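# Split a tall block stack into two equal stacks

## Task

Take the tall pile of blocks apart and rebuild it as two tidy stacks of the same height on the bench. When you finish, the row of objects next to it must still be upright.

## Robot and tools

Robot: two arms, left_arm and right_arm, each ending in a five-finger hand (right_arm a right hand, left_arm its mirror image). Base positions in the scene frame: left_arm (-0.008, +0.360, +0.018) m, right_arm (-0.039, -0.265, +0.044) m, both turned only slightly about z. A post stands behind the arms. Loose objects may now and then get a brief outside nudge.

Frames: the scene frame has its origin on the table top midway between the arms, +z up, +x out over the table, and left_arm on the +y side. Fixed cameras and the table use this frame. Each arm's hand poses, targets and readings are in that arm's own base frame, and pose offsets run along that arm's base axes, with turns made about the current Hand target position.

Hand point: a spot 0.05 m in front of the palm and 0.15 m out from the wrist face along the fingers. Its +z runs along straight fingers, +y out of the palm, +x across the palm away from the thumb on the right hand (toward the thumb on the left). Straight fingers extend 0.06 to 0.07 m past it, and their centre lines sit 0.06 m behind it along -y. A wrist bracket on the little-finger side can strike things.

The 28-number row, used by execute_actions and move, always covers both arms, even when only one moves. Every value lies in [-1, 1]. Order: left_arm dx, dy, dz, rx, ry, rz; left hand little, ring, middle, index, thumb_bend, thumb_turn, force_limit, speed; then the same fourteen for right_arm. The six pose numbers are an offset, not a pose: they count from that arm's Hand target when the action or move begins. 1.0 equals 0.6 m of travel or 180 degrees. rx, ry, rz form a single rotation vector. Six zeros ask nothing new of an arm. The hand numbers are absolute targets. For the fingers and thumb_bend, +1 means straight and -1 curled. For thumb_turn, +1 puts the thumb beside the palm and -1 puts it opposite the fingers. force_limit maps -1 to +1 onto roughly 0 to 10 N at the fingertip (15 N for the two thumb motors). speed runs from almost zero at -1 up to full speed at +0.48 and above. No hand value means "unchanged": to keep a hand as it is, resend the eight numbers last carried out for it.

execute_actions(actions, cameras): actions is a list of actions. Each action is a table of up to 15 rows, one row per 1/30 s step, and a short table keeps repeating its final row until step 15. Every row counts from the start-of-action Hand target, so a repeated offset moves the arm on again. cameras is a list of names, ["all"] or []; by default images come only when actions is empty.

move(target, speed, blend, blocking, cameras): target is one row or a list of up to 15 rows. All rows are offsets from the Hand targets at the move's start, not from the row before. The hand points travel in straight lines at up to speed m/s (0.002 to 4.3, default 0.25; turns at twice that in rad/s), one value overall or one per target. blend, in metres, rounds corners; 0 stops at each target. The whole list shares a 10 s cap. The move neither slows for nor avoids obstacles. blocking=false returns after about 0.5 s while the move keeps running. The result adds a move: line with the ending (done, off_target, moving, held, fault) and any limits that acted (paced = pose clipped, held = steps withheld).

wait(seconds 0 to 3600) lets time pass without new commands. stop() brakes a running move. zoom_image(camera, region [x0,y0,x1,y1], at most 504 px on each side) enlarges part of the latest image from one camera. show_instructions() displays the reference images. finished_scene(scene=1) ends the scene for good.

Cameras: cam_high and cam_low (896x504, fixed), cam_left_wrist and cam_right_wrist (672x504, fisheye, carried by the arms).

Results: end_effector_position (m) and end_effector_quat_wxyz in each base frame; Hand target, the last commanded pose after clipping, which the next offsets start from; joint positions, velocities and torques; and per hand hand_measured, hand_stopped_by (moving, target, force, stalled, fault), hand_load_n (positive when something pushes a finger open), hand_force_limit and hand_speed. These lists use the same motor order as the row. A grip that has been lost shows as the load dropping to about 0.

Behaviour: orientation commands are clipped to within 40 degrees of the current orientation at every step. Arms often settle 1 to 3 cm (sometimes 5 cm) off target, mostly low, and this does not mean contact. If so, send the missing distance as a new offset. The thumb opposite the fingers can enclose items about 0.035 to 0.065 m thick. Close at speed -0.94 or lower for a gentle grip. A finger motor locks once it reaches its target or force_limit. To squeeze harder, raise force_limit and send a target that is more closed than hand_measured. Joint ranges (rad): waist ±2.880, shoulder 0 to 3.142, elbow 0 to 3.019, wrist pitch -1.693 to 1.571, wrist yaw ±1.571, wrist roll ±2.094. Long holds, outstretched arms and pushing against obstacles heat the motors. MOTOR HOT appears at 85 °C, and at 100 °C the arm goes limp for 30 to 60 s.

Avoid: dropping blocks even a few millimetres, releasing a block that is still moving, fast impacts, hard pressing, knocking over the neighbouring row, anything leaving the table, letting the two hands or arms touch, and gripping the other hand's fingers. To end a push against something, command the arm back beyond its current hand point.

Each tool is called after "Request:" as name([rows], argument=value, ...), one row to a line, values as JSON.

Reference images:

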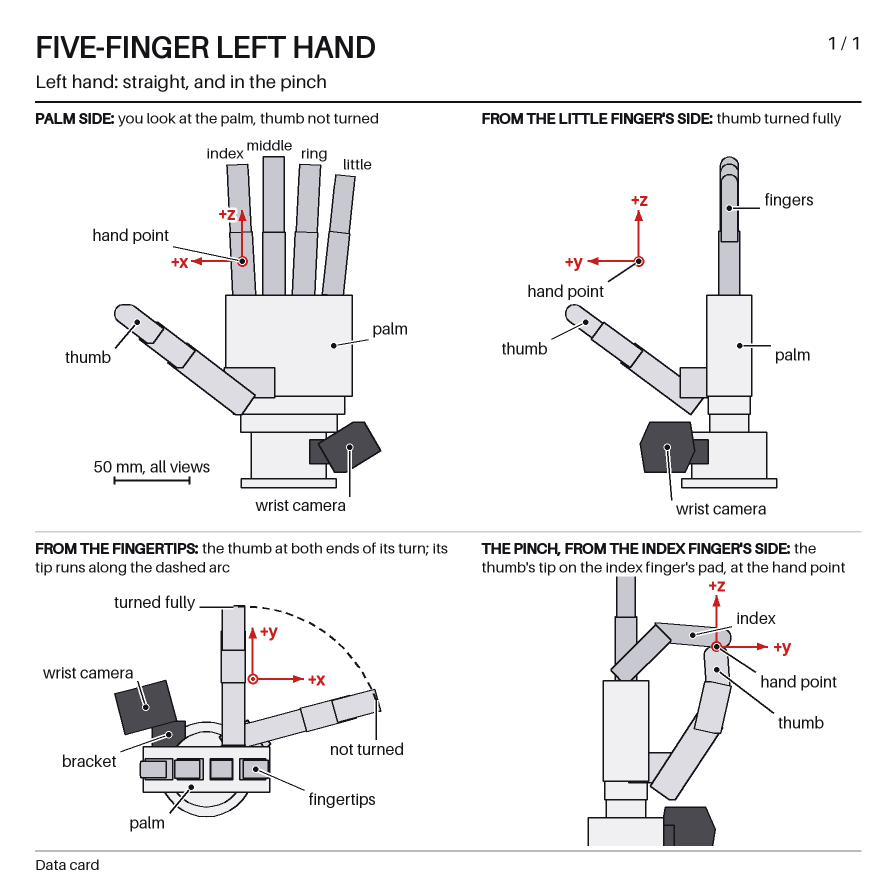

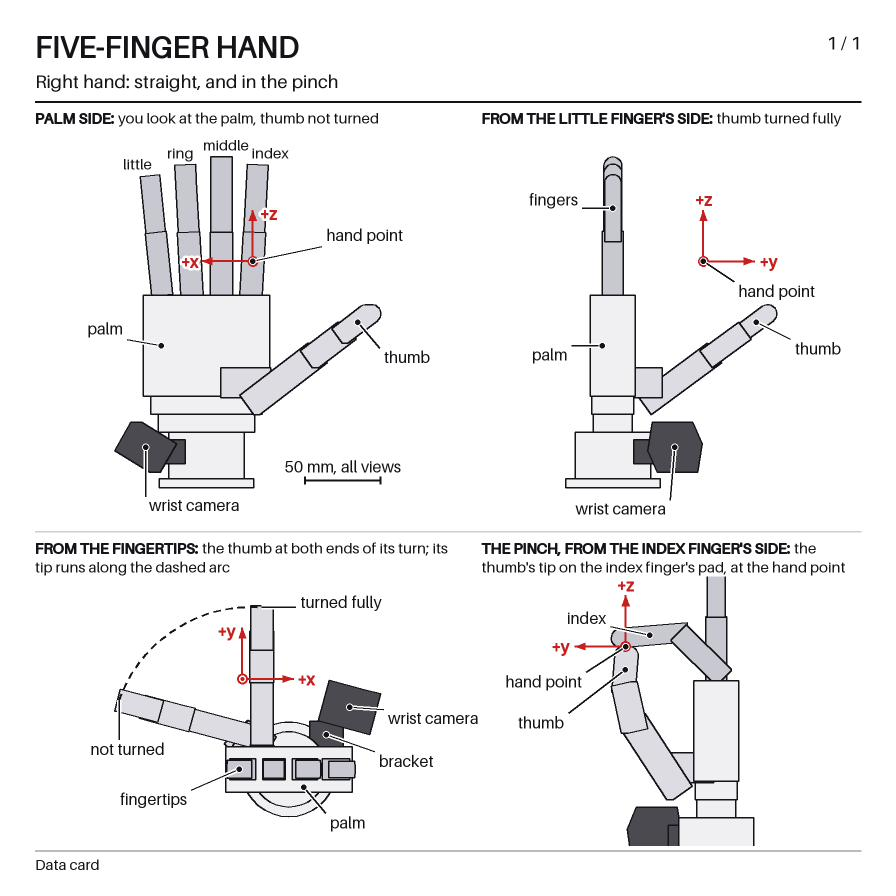

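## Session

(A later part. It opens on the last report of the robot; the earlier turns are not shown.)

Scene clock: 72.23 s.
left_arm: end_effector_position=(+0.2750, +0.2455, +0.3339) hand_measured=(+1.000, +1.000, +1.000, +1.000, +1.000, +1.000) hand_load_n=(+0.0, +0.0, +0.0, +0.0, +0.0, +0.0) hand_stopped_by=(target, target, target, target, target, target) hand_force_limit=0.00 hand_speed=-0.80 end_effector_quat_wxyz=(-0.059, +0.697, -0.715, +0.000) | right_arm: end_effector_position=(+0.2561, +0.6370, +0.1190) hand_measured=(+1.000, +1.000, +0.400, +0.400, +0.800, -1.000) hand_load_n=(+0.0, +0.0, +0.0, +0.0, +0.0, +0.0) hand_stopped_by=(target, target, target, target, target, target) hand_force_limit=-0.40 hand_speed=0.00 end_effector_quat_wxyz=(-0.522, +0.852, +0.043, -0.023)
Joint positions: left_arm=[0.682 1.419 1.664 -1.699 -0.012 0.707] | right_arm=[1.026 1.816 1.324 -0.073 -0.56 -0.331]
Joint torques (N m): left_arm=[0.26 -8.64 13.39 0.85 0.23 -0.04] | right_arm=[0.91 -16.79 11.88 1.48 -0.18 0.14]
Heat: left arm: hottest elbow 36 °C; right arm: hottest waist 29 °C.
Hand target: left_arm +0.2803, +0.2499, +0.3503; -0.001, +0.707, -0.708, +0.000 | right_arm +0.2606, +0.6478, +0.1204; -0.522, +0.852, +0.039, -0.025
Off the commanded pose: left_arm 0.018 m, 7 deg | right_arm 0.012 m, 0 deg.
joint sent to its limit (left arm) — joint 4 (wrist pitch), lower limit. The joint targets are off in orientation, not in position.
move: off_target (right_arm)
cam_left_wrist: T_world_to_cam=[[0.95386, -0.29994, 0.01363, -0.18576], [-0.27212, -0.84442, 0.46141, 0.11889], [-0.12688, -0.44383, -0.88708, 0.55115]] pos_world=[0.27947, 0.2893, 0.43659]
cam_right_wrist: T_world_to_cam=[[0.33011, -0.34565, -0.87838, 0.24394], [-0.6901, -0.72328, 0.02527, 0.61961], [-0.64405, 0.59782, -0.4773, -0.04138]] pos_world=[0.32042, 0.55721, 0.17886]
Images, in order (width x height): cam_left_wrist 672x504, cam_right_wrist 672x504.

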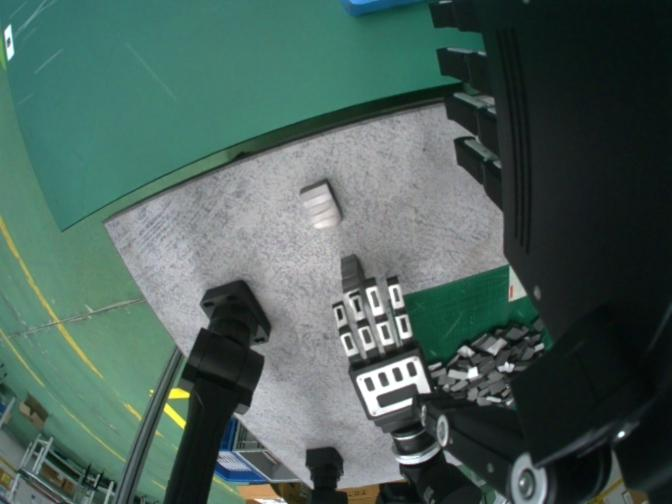

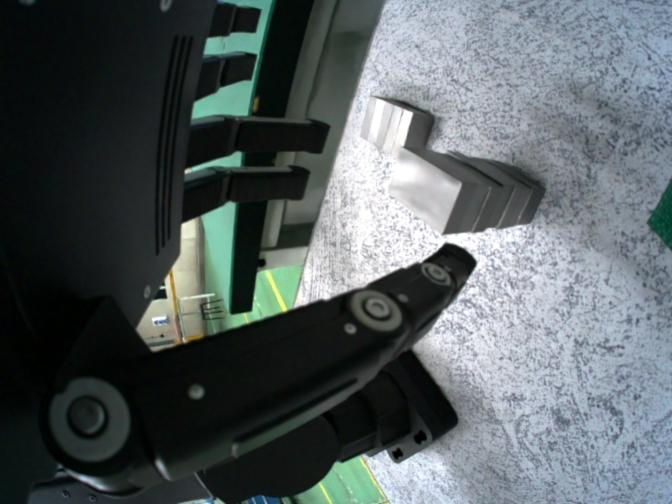

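Request:
move(target=[0,0,0,0,0,0,1,1,1,1,1,1,0,-0.8,0,0,0.0,0.0036,-0.0396,0.0201,1,1,0.4,0.4,0.8,-1,-0.4,0], speed=0.15, cameras=["cam_right_wrist","cam_left_wrist"])

Request:
zoom_image(camera="cam_right_wrist", region=[340, 60, 580, 280])

Request:
zoom_image(camera="cam_left_wrist", region=[310, 240, 430, 360])

Scene clock: 77.57 s.
left_arm: end_effector_position=(+0.2750, +0.2455, +0.3339) hand_measured=(+1.000, +1.000, +1.000, +1.000, +1.000, +1.000) hand_load_n=(+0.0, +0.0, +0.0, +0.0, +0.0, +0.0) hand_stopped_by=(target, target, target, target, target, target) hand_force_limit=0.00 hand_speed=-0.80 end_effector_quat_wxyz=(-0.059, +0.697, -0.715, +0.000) | right_arm: end_effector_position=(+0.2594, +0.6386, +0.1157) hand_measured=(+1.000, +1.000, +0.400, +0.400, +0.800, -1.000) hand_load_n=(+0.0, +0.0, +0.0, +0.0, +0.0, +0.0) hand_stopped_by=(target, target, target, target, target, target) hand_force_limit=-0.40 hand_speed=0.00 end_effector_quat_wxyz=(-0.521, +0.849, +0.091, +0.008)
Joint positions: left_arm=[0.682 1.419 1.664 -1.699 -0.012 0.707] | right_arm=[1.036 1.816 1.324 -0.073 -0.548 -0.442]
Joint torques (N m): left_arm=[0.5 -9.35 13.37 0.75 0.2 -0.03] | right_arm=[1.08 -17.9 11.21 1.51 -0.17 -0.08]
Heat: left arm: hottest elbow 36 °C; right arm: hottest waist 29 °C.
Hand target: left_arm +0.2803, +0.2499, +0.3503; -0.001, +0.707, -0.708, +0.000 | right_arm +0.2606, +0.6478, +0.1205; -0.522, +0.847, +0.099, +0.012
Off the commanded pose: left_arm 0.018 m, 7 deg | right_arm 0.010 m, 1 deg.
joint sent to its limit (left arm) — joint 4 (wrist pitch), lower limit. The joint targets are off in orientation, not in position.
move: done
cam_left_wrist: T_world_to_cam=[[0.95386, -0.29994, 0.01363, -0.18576], [-0.27212, -0.84442, 0.46141, 0.11889], [-0.12688, -0.44383, -0.88708, 0.55115]] pos_world=[0.27947, 0.2893, 0.43659]
cam_right_wrist: T_world_to_cam=[[0.43577, -0.32161, -0.84064, 0.19329], [-0.65218, -0.7565, -0.04866, 0.64304], [-0.62029, 0.56946, -0.53941, -0.02257]] pos_world=[0.32116, 0.56148, 0.1816]
Images, in order (width x height): cam_left_wrist 672x504, cam_right_wrist 672x504.

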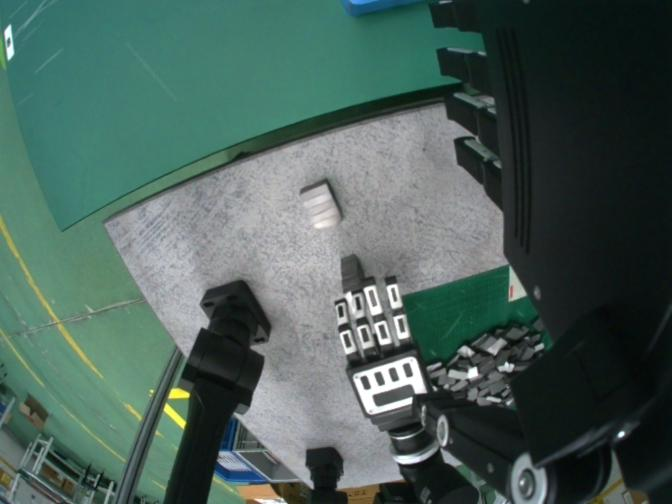

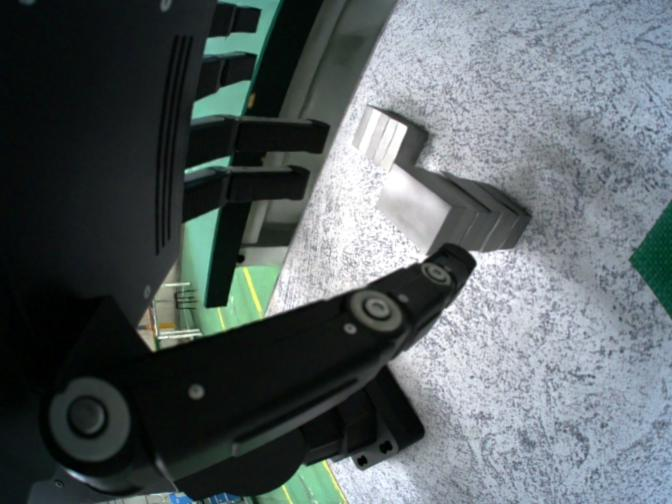

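Scaled by 2.100 from the camera's image (finer frame: 960x720).

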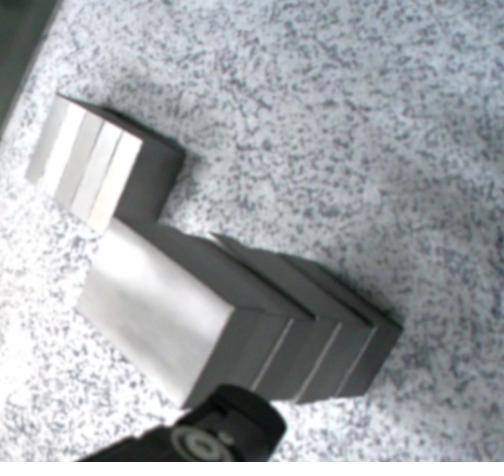

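Scaled by 4.200 from the camera's image (finer frame: 960x720).

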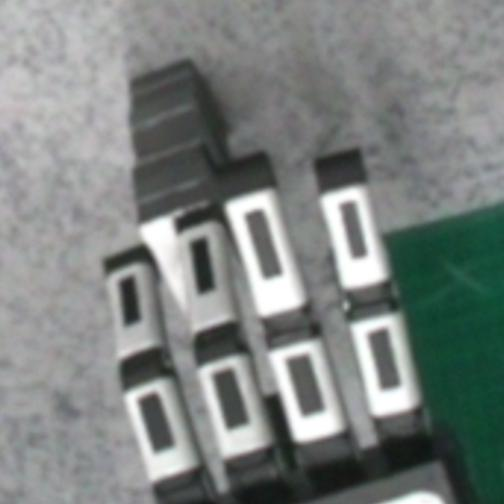

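Request:
move([
  [0,0,0,0,0,0,1,1,1,1,1,1,0,-0.8,-0.0067,0.0167,0.0,0,0,0,1,1,0.4,0.4,0.8,-1,-0.4,0],
  [0,0,0,0,0,0,1,1,1,1,1,1,0,-0.8,-0.0067,0.0167,-0.058,0,0,0,1,1,0.4,0.4,0.8,-1,-0.4,0],
], speed=0.08, cameras=["cam_right_wrist","cam_left_wrist"])

Request:
zoom_image(camera="cam_right_wrist", region=[320, 60, 540, 280])

Request:
zoom_image(camera="cam_left_wrist", region=[310, 240, 430, 360])

Scene clock: 82.27 s.
left_arm: end_effector_position=(+0.2750, +0.2455, +0.3339) hand_measured=(+1.000, +1.000, +1.000, +1.000, +1.000, +1.000) hand_load_n=(+0.0, +0.0, +0.0, +0.0, +0.0, +0.0) hand_stopped_by=(target, target, target, target, target, target) hand_force_limit=0.00 hand_speed=-0.80 end_effector_quat_wxyz=(-0.059, +0.697, -0.715, +0.000) | right_arm: end_effector_position=(+0.2576, +0.6534, +0.0989) hand_measured=(+1.000, +1.000, +0.400, +0.400, +0.800, -1.000) hand_load_n=(+0.0, +0.0, +0.0, +0.0, +0.0, +0.0) hand_stopped_by=(target, target, target, target, target, target) hand_force_limit=-0.40 hand_speed=0.00 end_effector_quat_wxyz=(-0.525, +0.845, +0.097, +0.013)
Joint positions: left_arm=[0.682 1.419 1.664 -1.699 -0.012 0.707] | right_arm=[1.052 1.861 1.335 -0.023 -0.536 -0.443]
Joint torques (N m): left_arm=[0.67 -8.82 13.37 0.81 0.22 -0.03] | right_arm=[1.03 -17.26 9.02 2.63 -0.15 0.03]
Heat: left arm: hottest elbow 37 °C; right arm: hottest waist 29 °C.
Hand target: left_arm +0.2803, +0.2499, +0.3503; -0.001, +0.707, -0.708, +0.000 | right_arm +0.2567, +0.6577, +0.0854; -0.522, +0.847, +0.099, +0.012
Off the commanded pose: left_arm 0.018 m, 7 deg | right_arm 0.014 m, 0 deg.
joint sent to its limit (left arm) — joint 4 (wrist pitch), lower limit. The joint targets are off in orientation, not in position.
move: off_target (right_arm)
cam_left_wrist: T_world_to_cam=[[0.95386, -0.29994, 0.01363, -0.18576], [-0.27212, -0.84442, 0.46141, 0.11889], [-0.12688, -0.44383, -0.88708, 0.55115]] pos_world=[0.27947, 0.2893, 0.43659]
cam_right_wrist: T_world_to_cam=[[0.44982, -0.30968, -0.83771, 0.17306], [-0.64676, -0.7598, -0.06641, 0.65478], [-0.61592, 0.57167, -0.54207, -0.0435]] pos_world=[0.31885, 0.57596, 0.16487]
Images, in order (width x height): cam_left_wrist 672x504, cam_right_wrist 672x504.

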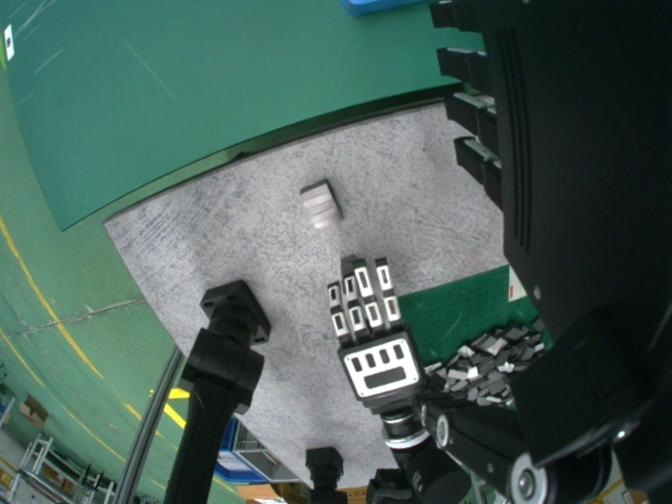

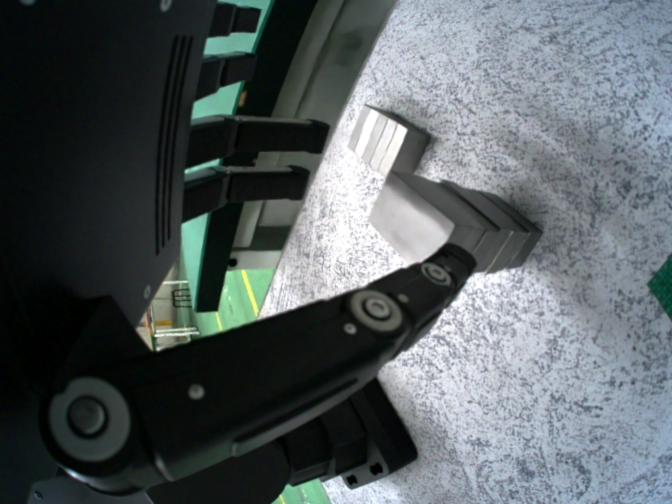

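Scaled by 2.291 from the camera's image (finer frame: 960x720).

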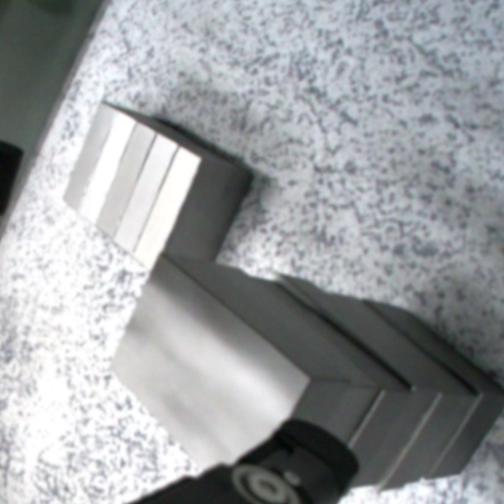

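Scaled by 4.200 from the camera's image (finer frame: 960x720).

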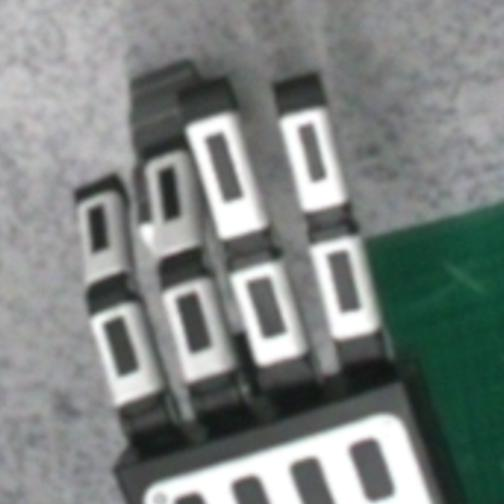

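Request:
move(target=[0,0,0,0,0,0,1,1,1,1,1,1,0,-0.8,-0.005,-0.0088,-0.049,0,0,0,1,1,0.4,0.4,0.8,-1,-0.4,0], speed=0.08, cameras=["cam_right_wrist","cam_left_wrist"])

Request:
zoom_image(camera="cam_right_wrist", region=[300, 80, 560, 320])

Request:
zoom_image(camera="cam_left_wrist", region=[310, 240, 430, 360])

Scene clock: 84.87 s.
left_arm: end_effector_position=(+0.2750, +0.2455, +0.3339) hand_measured=(+1.000, +1.000, +1.000, +1.000, +1.000, +1.000) hand_load_n=(+0.0, +0.0, +0.0, +0.0, +0.0, +0.0) hand_stopped_by=(target, target, target, target, target, target) hand_force_limit=0.00 hand_speed=-0.80 end_effector_quat_wxyz=(-0.059, +0.697, -0.715, +0.000) | right_arm: end_effector_position=(+0.2556, +0.6498, +0.0695) hand_measured=(+1.000, +1.000, +0.400, +0.400, +0.800, -1.000) hand_load_n=(+0.0, +0.0, +0.0, +0.0, +0.0, +0.0) hand_stopped_by=(target, target, target, target, target, target) hand_force_limit=-0.40 hand_speed=0.00 end_effector_quat_wxyz=(-0.525, +0.845, +0.097, +0.013)
Joint positions: left_arm=[0.682 1.419 1.664 -1.699 -0.012 0.707] | right_arm=[1.052 1.893 1.293 0.052 -0.536 -0.443]
Joint torques (N m): left_arm=[0.97 -8.88 13.55 0.8 0.21 -0.05] | right_arm=[1.08 -17.49 8.43 2.66 -0.16 0.03]
Heat: left arm: hottest elbow 37 °C; right arm: hottest waist 29 °C.
Hand target: left_arm +0.2803, +0.2499, +0.3503; -0.001, +0.707, -0.708, +0.000 | right_arm +0.2536, +0.6524, +0.0561; -0.522, +0.847, +0.099, +0.012
Off the commanded pose: left_arm 0.018 m, 7 deg | right_arm 0.014 m, 0 deg.
joint sent to its limit (left arm) — joint 4 (wrist pitch), lower limit. The joint targets are off in orientation, not in position.
move: off_target (right_arm)
cam_left_wrist: T_world_to_cam=[[0.95386, -0.29994, 0.01363, -0.18576], [-0.27212, -0.84442, 0.46141, 0.11889], [-0.12688, -0.44383, -0.88708, 0.55115]] pos_world=[0.27947, 0.2893, 0.43659]
cam_right_wrist: T_world_to_cam=[[0.45016, -0.30918, -0.83771, 0.14774], [-0.64674, -0.75975, -0.06714, 0.64871], [-0.61569, 0.57201, -0.54197, -0.05895]] pos_world=[0.31675, 0.57226, 0.13537]
Images, in order (width x height): cam_left_wrist 672x504, cam_right_wrist 672x504.

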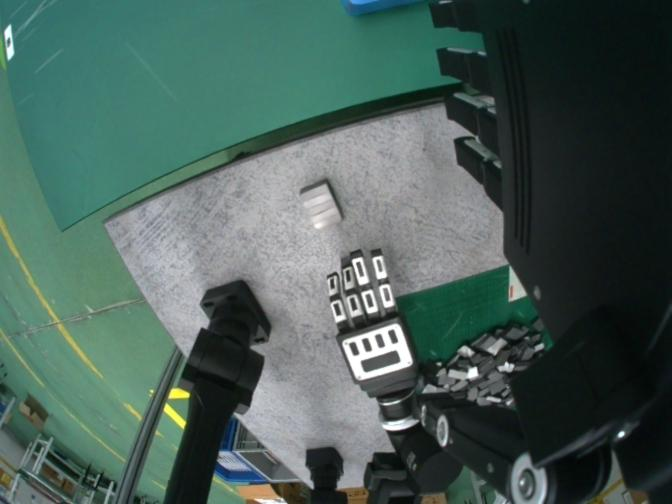

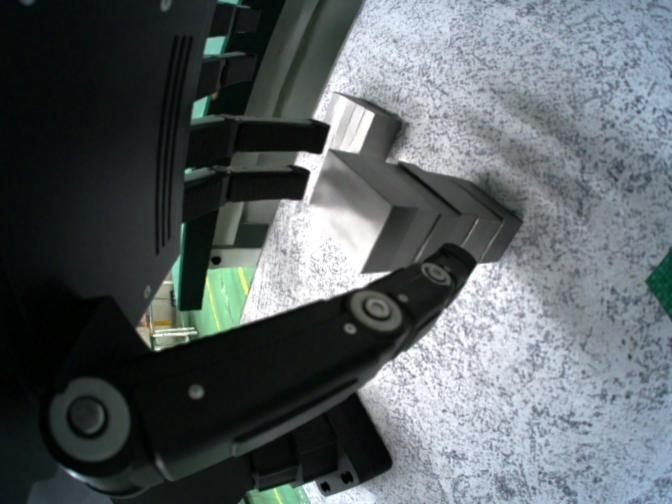

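Scaled by 1.938 from the camera's image (finer frame: 960x720).

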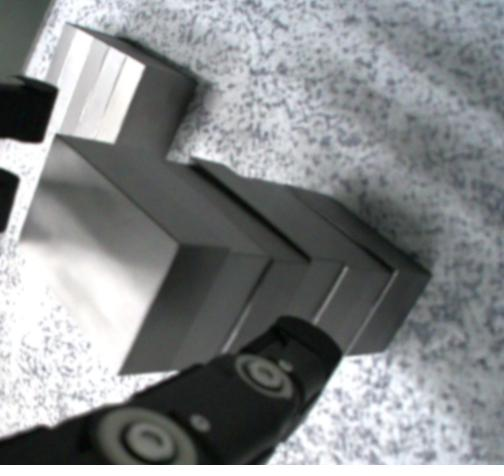

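Scaled by 4.200 from the camera's image (finer frame: 960x720).

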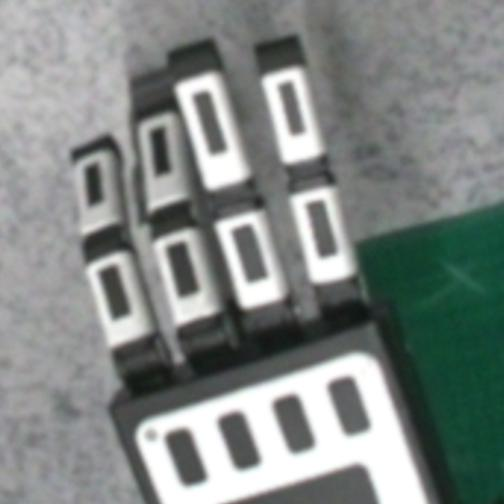

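Request:
move(target=[0,0,0,0,0,0,1,1,1,1,1,1,0,-0.8,0,-0.004,-0.0433,0,0,0,1,1,0.4,0.4,0.8,-1,-0.4,0], speed=0.06, cameras=["cam_right_wrist","cam_left_wrist"])

Request:
zoom_image(camera="cam_right_wrist", region=[240, 80, 500, 320])

Request:
zoom_image(camera="cam_left_wrist", region=[310, 240, 430, 360])

Scene clock: 88.60 s.
left_arm: end_effector_position=(+0.2750, +0.2455, +0.3339) hand_measured=(+1.000, +1.000, +1.000, +1.000, +1.000, +1.000) hand_load_n=(+0.0, +0.0, +0.0, +0.0, +0.0, +0.0) hand_stopped_by=(target, target, target, target, target, target) hand_force_limit=0.00 hand_speed=-0.80 end_effector_quat_wxyz=(-0.059, +0.697, -0.715, +0.000) | right_arm: end_effector_position=(+0.2549, +0.6487, +0.0442) hand_measured=(+1.000, +1.000, +0.400, +0.400, +0.800, -1.000) hand_load_n=(+0.0, +0.0, +0.0, +0.0, +0.0, +0.0) hand_stopped_by=(target, target, target, target, target, target) hand_force_limit=-0.40 hand_speed=0.00 end_effector_quat_wxyz=(-0.525, +0.845, +0.098, +0.014)
Joint positions: left_arm=[0.682 1.419 1.664 -1.699 -0.012 0.707] | right_arm=[1.052 1.929 1.269 0.113 -0.536 -0.443]
Joint torques (N m): left_arm=[0.73 -8.88 13.41 0.66 0.18 -0.06] | right_arm=[0.85 -17.44 8.08 2.66 -0.24 0.02]
Heat: left arm: hottest elbow 37 °C; right arm: hottest elbow 30 °C.
Hand target: left_arm +0.2803, +0.2499, +0.3503; -0.001, +0.707, -0.708, +0.000 | right_arm +0.2537, +0.6501, +0.0301; -0.522, +0.847, +0.099, +0.012
Off the commanded pose: left_arm 0.018 m, 7 deg | right_arm 0.014 m, 0 deg.
joint sent to its limit (left arm) — joint 4 (wrist pitch), lower limit. The joint targets are off in orientation, not in position.
move: off_target (right_arm)
cam_left_wrist: T_world_to_cam=[[0.95386, -0.29994, 0.01363, -0.18576], [-0.27212, -0.84442, 0.46141, 0.11889], [-0.12688, -0.44383, -0.88708, 0.55115]] pos_world=[0.27947, 0.2893, 0.43659]
cam_right_wrist: T_world_to_cam=[[0.4505, -0.30856, -0.83776, 0.12603], [-0.64669, -0.75972, -0.06793, 0.64585], [-0.6155, 0.57237, -0.5418, -0.07269]] pos_world=[0.31615, 0.57116, 0.11007]
Images, in order (width x height): cam_left_wrist 672x504, cam_right_wrist 672x504.

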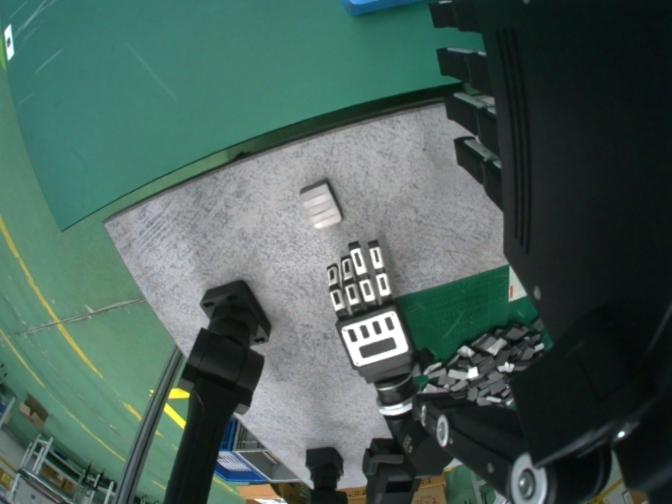

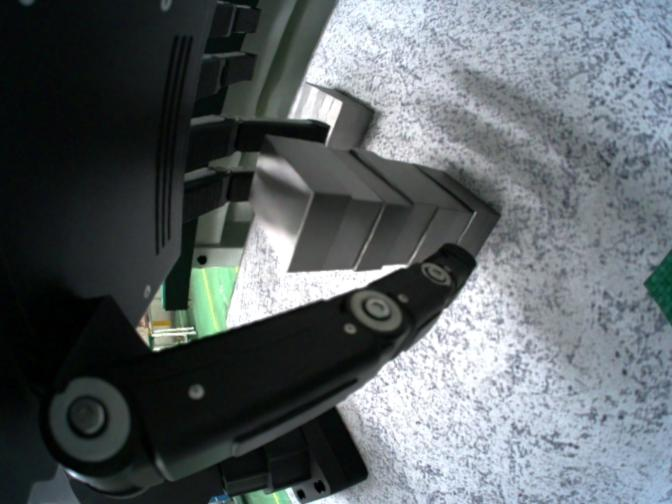

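Scaled by 1.938 from the camera's image (finer frame: 960x720).

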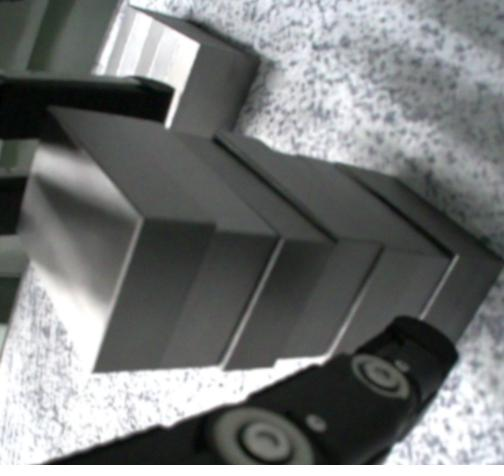

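Scaled by 4.200 from the camera's image (finer frame: 960x720).

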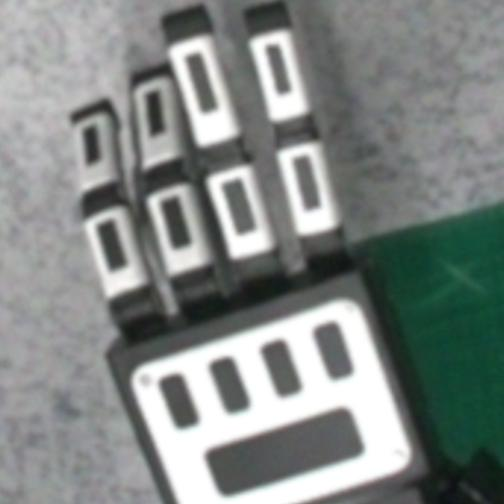

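Request:
move(target=[0,0,0,0,0,0,1,1,1,1,1,1,0,-0.8,0,0,0,0,0,0,1,1,0.2,0.2,0.5,-1,-0.8,-0.9], speed=0.06, cameras=["cam_right_wrist"])

Request:
zoom_image(camera="cam_right_wrist", region=[240, 80, 500, 320])

Scene clock: 92.97 s.
left_arm: end_effector_position=(+0.2750, +0.2455, +0.3339) hand_measured=(+1.000, +1.000, +1.000, +1.000, +1.000, +1.000) hand_load_n=(+0.0, +0.0, +0.0, +0.0, +0.0, +0.0) hand_stopped_by=(target, target, target, target, target, target) hand_force_limit=0.00 hand_speed=-0.80 end_effector_quat_wxyz=(-0.059, +0.697, -0.715, +0.000) | right_arm: end_effector_position=(+0.2546, +0.6481, +0.0430) hand_measured=(+1.000, +1.000, +0.200, +0.200, +0.500, -1.000) hand_load_n=(+0.0, +0.0, +0.0, +0.0, +0.5, +0.5) hand_stopped_by=(target, target, target, target, target, target) hand_force_limit=-0.80 hand_speed=-0.90 end_effector_quat_wxyz=(-0.525, +0.846, +0.097, +0.013)
Joint positions: left_arm=[0.682 1.419 1.664 -1.699 -0.012 0.707] | right_arm=[1.052 1.93 1.267 0.113 -0.536 -0.443]
Joint torques (N m): left_arm=[0.85 -8.7 13.35 0.8 0.19 -0.03] | right_arm=[0.97 -17.55 8.17 2.67 -0.25 0.02]
Heat: left arm: hottest elbow 37 °C; right arm: hottest elbow 30 °C.
Hand target: left_arm +0.2803, +0.2499, +0.3503; -0.001, +0.707, -0.708, +0.000 | right_arm +0.2537, +0.6501, +0.0301; -0.522, +0.847, +0.099, +0.012
Off the commanded pose: left_arm 0.018 m, 7 deg | right_arm 0.013 m, 0 deg.
joint sent to its limit (left arm) — joint 4 (wrist pitch), lower limit. The joint targets are off in orientation, not in position.
move: done
cam_right_wrist: T_world_to_cam=[[0.44954, -0.31024, -0.83766, 0.12634], [-0.64677, -0.75985, -0.06568, 0.64505], [-0.61612, 0.5713, -0.54223, -0.07233]] pos_world=[0.31585, 0.57066, 0.10897]

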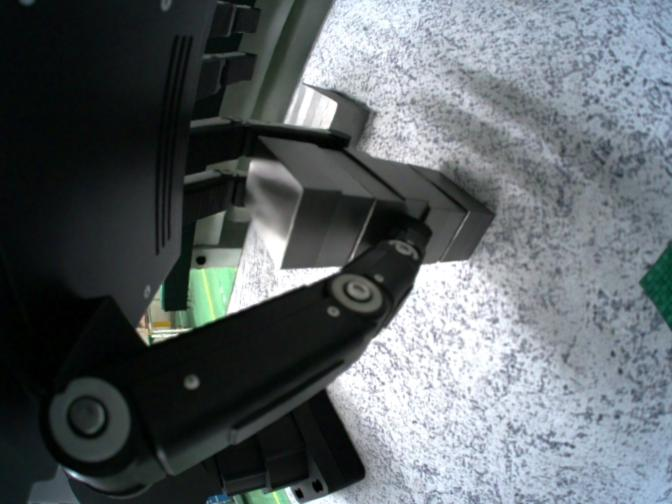

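Scaled by 1.938 from the camera's image (finer frame: 960x720).

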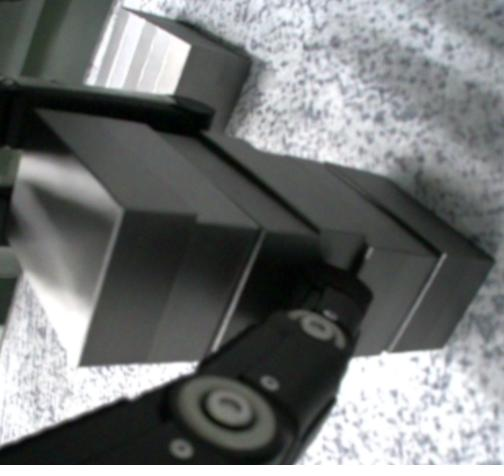

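Request:
move([
  [0,0,0,0,0,0,1,1,1,1,1,1,0,-0.8,0,0,0,0,0,0,1,1,0.35,0.35,0.75,-1,-0.8,-0.5],
  [0,0,0,0,0,0,1,1,1,1,1,1,0,-0.8,0,0,-0.0025,0.0165,0.0015,0,1,1,0.35,0.35,0.75,-1,-0.8,-0.5],
], speed=0.06, cameras=["cam_right_wrist"])

Request:
zoom_image(camera="cam_right_wrist", region=[240, 80, 500, 320])

Scene clock: 99.80 s.
left_arm: end_effector_position=(+0.2750, +0.2455, +0.3339) hand_measured=(+1.000, +1.000, +1.000, +1.000, +1.000, +1.000) hand_load_n=(+0.0, +0.0, +0.0, +0.0, +0.0, +0.0) hand_stopped_by=(target, target, target, target, target, target) hand_force_limit=0.00 hand_speed=-0.80 end_effector_quat_wxyz=(-0.059, +0.697, -0.715, +0.000) | right_arm: end_effector_position=(+0.2533, +0.6524, +0.0470) hand_measured=(+1.000, +1.000, +0.350, +0.350, +0.750, -1.000) hand_load_n=(+0.0, +0.0, +0.0, +0.0, +0.0, +0.0) hand_stopped_by=(target, target, target, target, target, target) hand_force_limit=-0.80 hand_speed=-0.50 end_effector_quat_wxyz=(-0.549, +0.829, +0.104, +0.020)
Joint positions: left_arm=[0.682 1.419 1.664 -1.699 -0.012 0.707] | right_arm=[1.052 1.93 1.238 0.209 -0.552 -0.431]
Joint torques (N m): left_arm=[0.91 -8.53 13.34 0.76 0.19 -0.01] | right_arm=[0.38 -17.03 7.61 2.76 -0.43 0.13]
Heat: left arm: hottest elbow 38 °C; right arm: hottest elbow 30 °C.
Hand target: left_arm +0.2803, +0.2499, +0.3503; -0.001, +0.707, -0.708, +0.000 | right_arm +0.2537, +0.6500, +0.0286; -0.544, +0.833, +0.097, +0.013
Off the commanded pose: left_arm 0.018 m, 7 deg | right_arm 0.019 m, 1 deg.
joint sent to its limit (left arm) — joint 4 (wrist pitch), lower limit. The joint targets are off in orientation, not in position.
move: off_target (right_arm)
cam_right_wrist: T_world_to_cam=[[0.46493, -0.25513, -0.84779, 0.09229], [-0.63888, -0.7596, -0.12177, 0.6483], [-0.61292, 0.59825, -0.51616, -0.09306]] pos_world=[0.31424, 0.57167, 0.10915]

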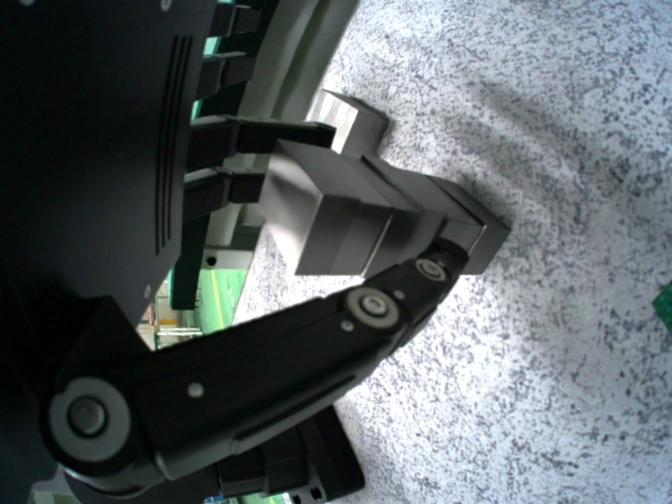

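Scaled by 1.938 from the camera's image (finer frame: 960x720).

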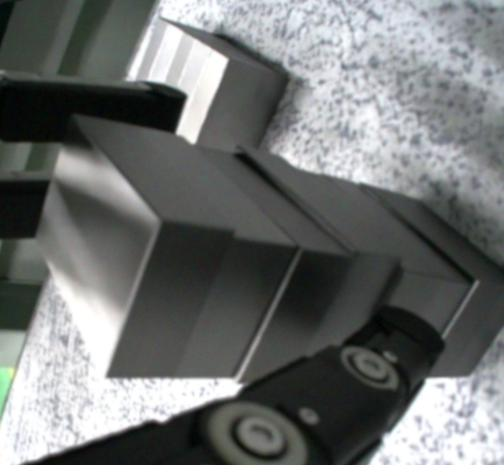

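Request:
move(target=[0,0,0,0,0,0,1,1,1,1,1,1,0,-0.8,0.0042,-0.0105,-0.0085,0,0,0,1,1,0.35,0.35,0.75,-1,-0.8,-0.5], speed=0.06, cameras=["cam_right_wrist"])

Request:
zoom_image(camera="cam_right_wrist", region=[240, 80, 500, 320])

Scene clock: 102.43 s.
left_arm: end_effector_position=(+0.2750, +0.2455, +0.3339) hand_measured=(+1.000, +1.000, +1.000, +1.000, +1.000, +1.000) hand_load_n=(+0.0, +0.0, +0.0, +0.0, +0.0, +0.0) hand_stopped_by=(target, target, target, target, target, target) hand_force_limit=0.00 hand_speed=-0.80 end_effector_quat_wxyz=(-0.059, +0.697, -0.715, +0.000) | right_arm: end_effector_position=(+0.2526, +0.6467, +0.0407) hand_measured=(+1.000, +1.000, +0.350, +0.350, +0.750, -1.000) hand_load_n=(+0.0, +0.0, +0.0, +0.0, +0.0, +0.0) hand_stopped_by=(target, target, target, target, target, target) hand_force_limit=-0.80 hand_speed=-0.50 end_effector_quat_wxyz=(-0.549, +0.829, +0.103, +0.017)
Joint positions: left_arm=[0.682 1.419 1.664 -1.699 -0.012 0.707] | right_arm=[1.046 1.932 1.221 0.223 -0.56 -0.43]
Joint torques (N m): left_arm=[0.09 -8.7 13.52 0.72 0.21 0] | right_arm=[-0.09 -16.85 7.58 2.67 -0.41 0.08]
Heat: left arm: hottest elbow 38 °C; right arm: hottest waist 29 °C.
Hand target: left_arm +0.2803, +0.2499, +0.3503; -0.001, +0.707, -0.708, +0.000 | right_arm +0.2561, +0.6437, +0.0234; -0.544, +0.833, +0.097, +0.013
Off the commanded pose: left_arm 0.018 m, 7 deg | right_arm 0.018 m, 1 deg.
joint sent to its limit (left arm) — joint 4 (wrist pitch), lower limit. The joint targets are off in orientation, not in position.
move: off_target (right_arm)
cam_right_wrist: T_world_to_cam=[[0.45975, -0.25634, -0.85025, 0.0879], [-0.63834, -0.76101, -0.11573, 0.64327], [-0.61738, 0.59595, -0.51351, -0.0908]] pos_world=[0.31416, 0.56618, 0.10256]

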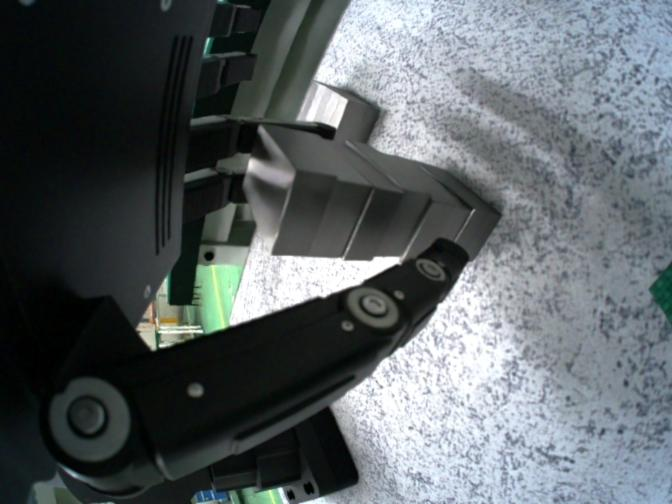

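Scaled by 1.938 from the camera's image (finer frame: 960x720).

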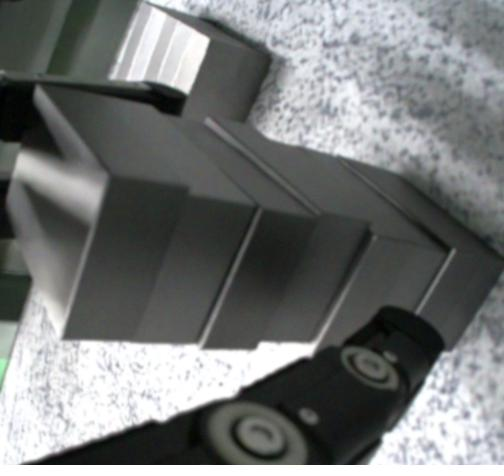

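Request:
move(target=[0,0,0,0,0,0,1,1,1,1,1,1,0,-0.8,0.0075,0.0,0.0,0,0,0,1,1,0.35,0.35,0.75,-1,-0.8,-0.5], speed=0.06, cameras=["cam_right_wrist"])

Request:
zoom_image(camera="cam_right_wrist", region=[240, 80, 500, 320])

Scene clock: 104.27 s.
left_arm: end_effector_position=(+0.2750, +0.2455, +0.3339) hand_measured=(+1.000, +1.000, +1.000, +1.000, +1.000, +1.000) hand_load_n=(+0.0, +0.0, +0.0, +0.0, +0.0, +0.0) hand_stopped_by=(target, target, target, target, target, target) hand_force_limit=0.00 hand_speed=-0.80 end_effector_quat_wxyz=(-0.059, +0.697, -0.715, +0.000) | right_arm: end_effector_position=(+0.2566, +0.6445, +0.0388) hand_measured=(+1.000, +1.000, +0.350, +0.350, +0.750, -1.000) hand_load_n=(+0.0, +0.0, +0.0, +0.0, +0.0, +0.0) hand_stopped_by=(target, target, target, target, target, target) hand_force_limit=-0.80 hand_speed=-0.50 end_effector_quat_wxyz=(-0.548, +0.830, +0.101, +0.016)
Joint positions: left_arm=[0.682 1.419 1.664 -1.699 -0.012 0.707] | right_arm=[1.038 1.935 1.221 0.223 -0.566 -0.43]
Joint torques (N m): left_arm=[0.38 -8.76 13.42 0.55 0.15 -0.01] | right_arm=[0.21 -16.85 8.17 2.48 -0.45 0.05]
Heat: left arm: hottest elbow 38 °C; right arm: hottest elbow 30 °C.
Hand target: left_arm +0.2803, +0.2499, +0.3503; -0.001, +0.707, -0.708, +0.000 | right_arm +0.2607, +0.6437, +0.0234; -0.544, +0.833, +0.097, +0.013
Off the commanded pose: left_arm 0.018 m, 7 deg | right_arm 0.016 m, 1 deg.
joint sent to its limit (left arm) — joint 4 (wrist pitch), lower limit. The joint targets are off in orientation, not in position.
move: off_target (right_arm)
cam_right_wrist: T_world_to_cam=[[0.45571, -0.25884, -0.85166, 0.08666], [-0.64109, -0.75921, -0.11229, 0.64329], [-0.61752, 0.59716, -0.51192, -0.08884]] pos_world=[0.31805, 0.56388, 0.10056]

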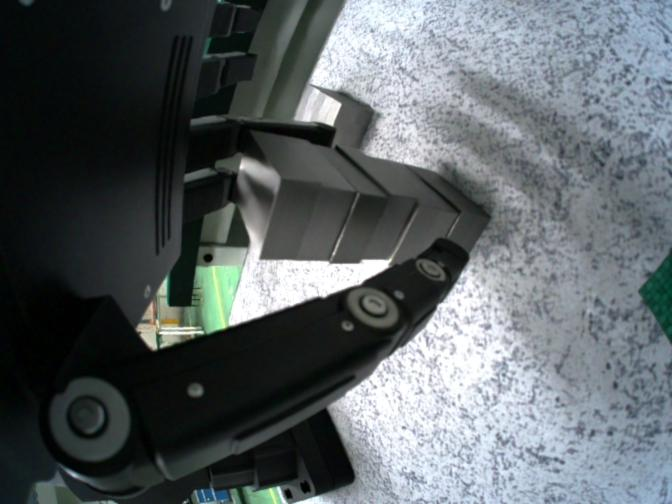

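Scaled by 1.938 from the camera's image (finer frame: 960x720).

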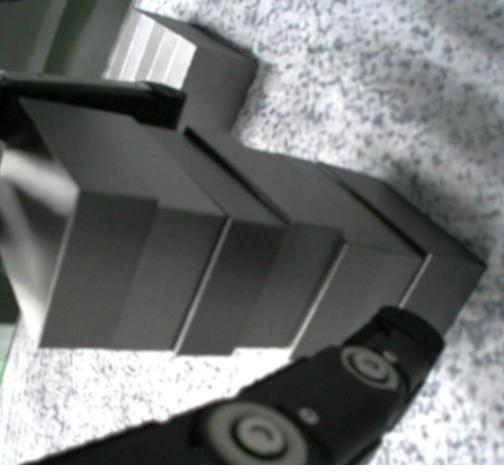

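Request:
move(target=[0,0,0,0,0,0,1,1,1,1,1,1,0,-0.8,0.0,0.005,0.007,0,0,0,1,1,0.35,0.35,0.75,-1,-0.8,-0.5], speed=0.06, cameras=["cam_right_wrist"])

Request:
zoom_image(camera="cam_right_wrist", region=[240, 80, 500, 320])

Scene clock: 105.30 s.
left_arm: end_effector_position=(+0.2750, +0.2455, +0.3339) hand_measured=(+1.000, +1.000, +1.000, +1.000, +1.000, +1.000) hand_load_n=(+0.0, +0.0, +0.0, +0.0, +0.0, +0.0) hand_stopped_by=(target, target, target, target, target, target) hand_force_limit=0.00 hand_speed=-0.80 end_effector_quat_wxyz=(-0.059, +0.697, -0.715, +0.000) | right_arm: end_effector_position=(+0.2566, +0.6445, +0.0388) hand_measured=(+1.000, +1.000, +0.350, +0.350, +0.750, -1.000) hand_load_n=(+0.0, +0.0, +0.0, +0.0, +0.0, +0.0) hand_stopped_by=(target, target, target, target, target, target) hand_force_limit=-0.80 hand_speed=-0.50 end_effector_quat_wxyz=(-0.548, +0.830, +0.101, +0.016)
Joint positions: left_arm=[0.682 1.419 1.664 -1.699 -0.012 0.707] | right_arm=[1.038 1.935 1.221 0.223 -0.566 -0.43]
Joint torques (N m): left_arm=[0.85 -8.7 13.39 0.83 0.19 -0.02] | right_arm=[0.38 -16.97 9.02 1.98 -0.35 0.08]
Heat: left arm: hottest elbow 38 °C; right arm: hottest elbow 30 °C.
Hand target: left_arm +0.2803, +0.2499, +0.3503; -0.001, +0.707, -0.708, +0.000 | right_arm +0.2607, +0.6467, +0.0276; -0.544, +0.833, +0.097, +0.013
Off the commanded pose: left_arm 0.018 m, 7 deg | right_arm 0.012 m, 1 deg.
joint sent to its limit (left arm) — joint 4 (wrist pitch), lower limit. The joint targets are off in orientation, not in position.
move: off_target (right_arm)
cam_right_wrist: T_world_to_cam=[[0.45571, -0.25884, -0.85166, 0.08666], [-0.64109, -0.75921, -0.11229, 0.64329], [-0.61752, 0.59716, -0.51192, -0.08884]] pos_world=[0.31805, 0.56388, 0.10056]

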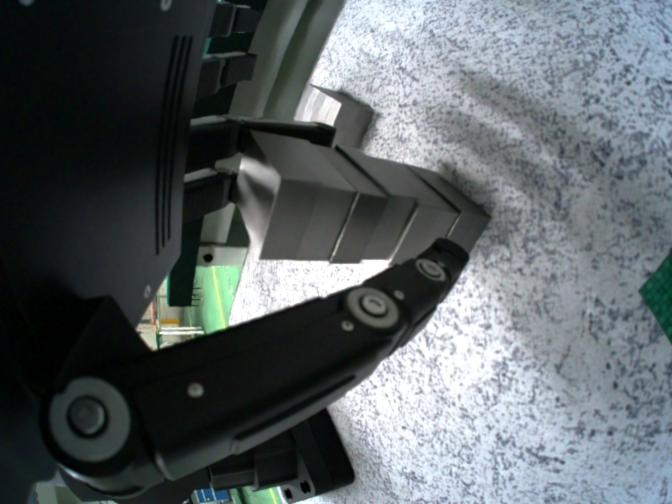

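Scaled by 1.938 from the camera's image (finer frame: 960x720).

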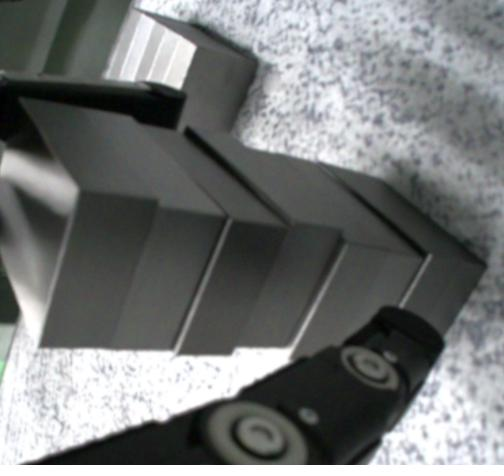

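Request:
move(target=[0,0,0,0,0,0,1,1,1,1,1,1,0,-0.8,0.0,0.004,0.01,0,0,0,1,1,0.35,0.35,0.75,-1,-0.8,-0.5], speed=0.06)

Scene clock: 106.13 s.
left_arm: end_effector_position=(+0.2750, +0.2455, +0.3339) hand_measured=(+1.000, +1.000, +1.000, +1.000, +1.000, +1.000) hand_load_n=(+0.0, +0.0, +0.0, +0.0, +0.0, +0.0) hand_stopped_by=(target, target, target, target, target, target) hand_force_limit=0.00 hand_speed=-0.80 end_effector_quat_wxyz=(-0.059, +0.697, -0.715, +0.000) | right_arm: end_effector_position=(+0.2562, +0.6438, +0.0380) hand_measured=(+1.000, +1.000, +0.350, +0.350, +0.750, -1.000) hand_load_n=(+0.0, -0.5, +0.0, +0.0, +0.0, +0.0) hand_stopped_by=(target, target, target, target, target, target) hand_force_limit=-0.80 hand_speed=-0.50 end_effector_quat_wxyz=(-0.547, +0.831, +0.101, +0.015)
Joint positions: left_arm=[0.682 1.419 1.664 -1.699 -0.012 0.707] | right_arm=[1.038 1.935 1.221 0.219 -0.566 -0.43]
Joint torques (N m): left_arm=[0.32 -9.35 13.31 0.83 0.22 -0.03] | right_arm=[0.44 -17.38 9.77 1.66 -0.27 0.08]
Heat: left arm: hottest elbow 38 °C; right arm: hottest elbow 30 °C.
Hand target: left_arm +0.2803, +0.2499, +0.3503; -0.001, +0.707, -0.708, +0.000 | right_arm +0.2607, +0.6491, +0.0336; -0.544, +0.833, +0.097, +0.013
Off the commanded pose: left_arm 0.018 m, 7 deg | right_arm 0.008 m, 1 deg.
joint sent to its limit (left arm) — joint 4 (wrist pitch), lower limit. The joint targets are off in orientation, not in position.
move: done

Request:
move(target=[0,0,0,0,0,0,1,1,1,1,1,1,0,-0.8,0.0,0.002,0.012,0,0,0,1,1,0.35,0.35,0.75,-1,-0.8,-0.5], speed=0.06)

Scene clock: 107.03 s.
left_arm: end_effector_position=(+0.2750, +0.2455, +0.3339) hand_measured=(+1.000, +1.000, +1.000, +1.000, +1.000, +1.000) hand_load_n=(+0.0, +0.0, +0.0, +0.0, +0.0, +0.0) hand_stopped_by=(target, target, target, target, target, target) hand_force_limit=0.00 hand_speed=-0.80 end_effector_quat_wxyz=(-0.059, +0.697, -0.715, +0.000) | right_arm: end_effector_position=(+0.2549, +0.6415, +0.0353) hand_measured=(+1.000, +1.000, +0.350, +0.350, +0.750, -1.000) hand_load_n=(+0.0, +0.0, +0.0, +0.0, +0.0, +0.0) hand_stopped_by=(target, target, target, target, target, target) hand_force_limit=-0.80 hand_speed=-0.50 end_effector_quat_wxyz=(-0.542, +0.835, +0.098, +0.011)
Joint positions: left_arm=[0.682 1.419 1.664 -1.699 -0.012 0.707] | right_arm=[1.038 1.935 1.221 0.203 -0.566 -0.43]
Joint torques (N m): left_arm=[0.26 -9.05 13.31 0.83 0.2 -0.03] | right_arm=[0.5 -18.43 10.33 1.48 -0.25 0.09]
Heat: left arm: hottest elbow 38 °C; right arm: hottest elbow 30 °C.
Hand target: left_arm +0.2803, +0.2499, +0.3503; -0.001, +0.707, -0.708, +0.000 | right_arm +0.2607, +0.6503, +0.0408; -0.544, +0.833, +0.097, +0.013
Off the commanded pose: left_arm 0.018 m, 7 deg | right_arm 0.012 m, 0 deg.
joint sent to its limit (left arm) — joint 4 (wrist pitch), lower limit. The joint targets are off in orientation, not in position.
move: off_target (right_arm)


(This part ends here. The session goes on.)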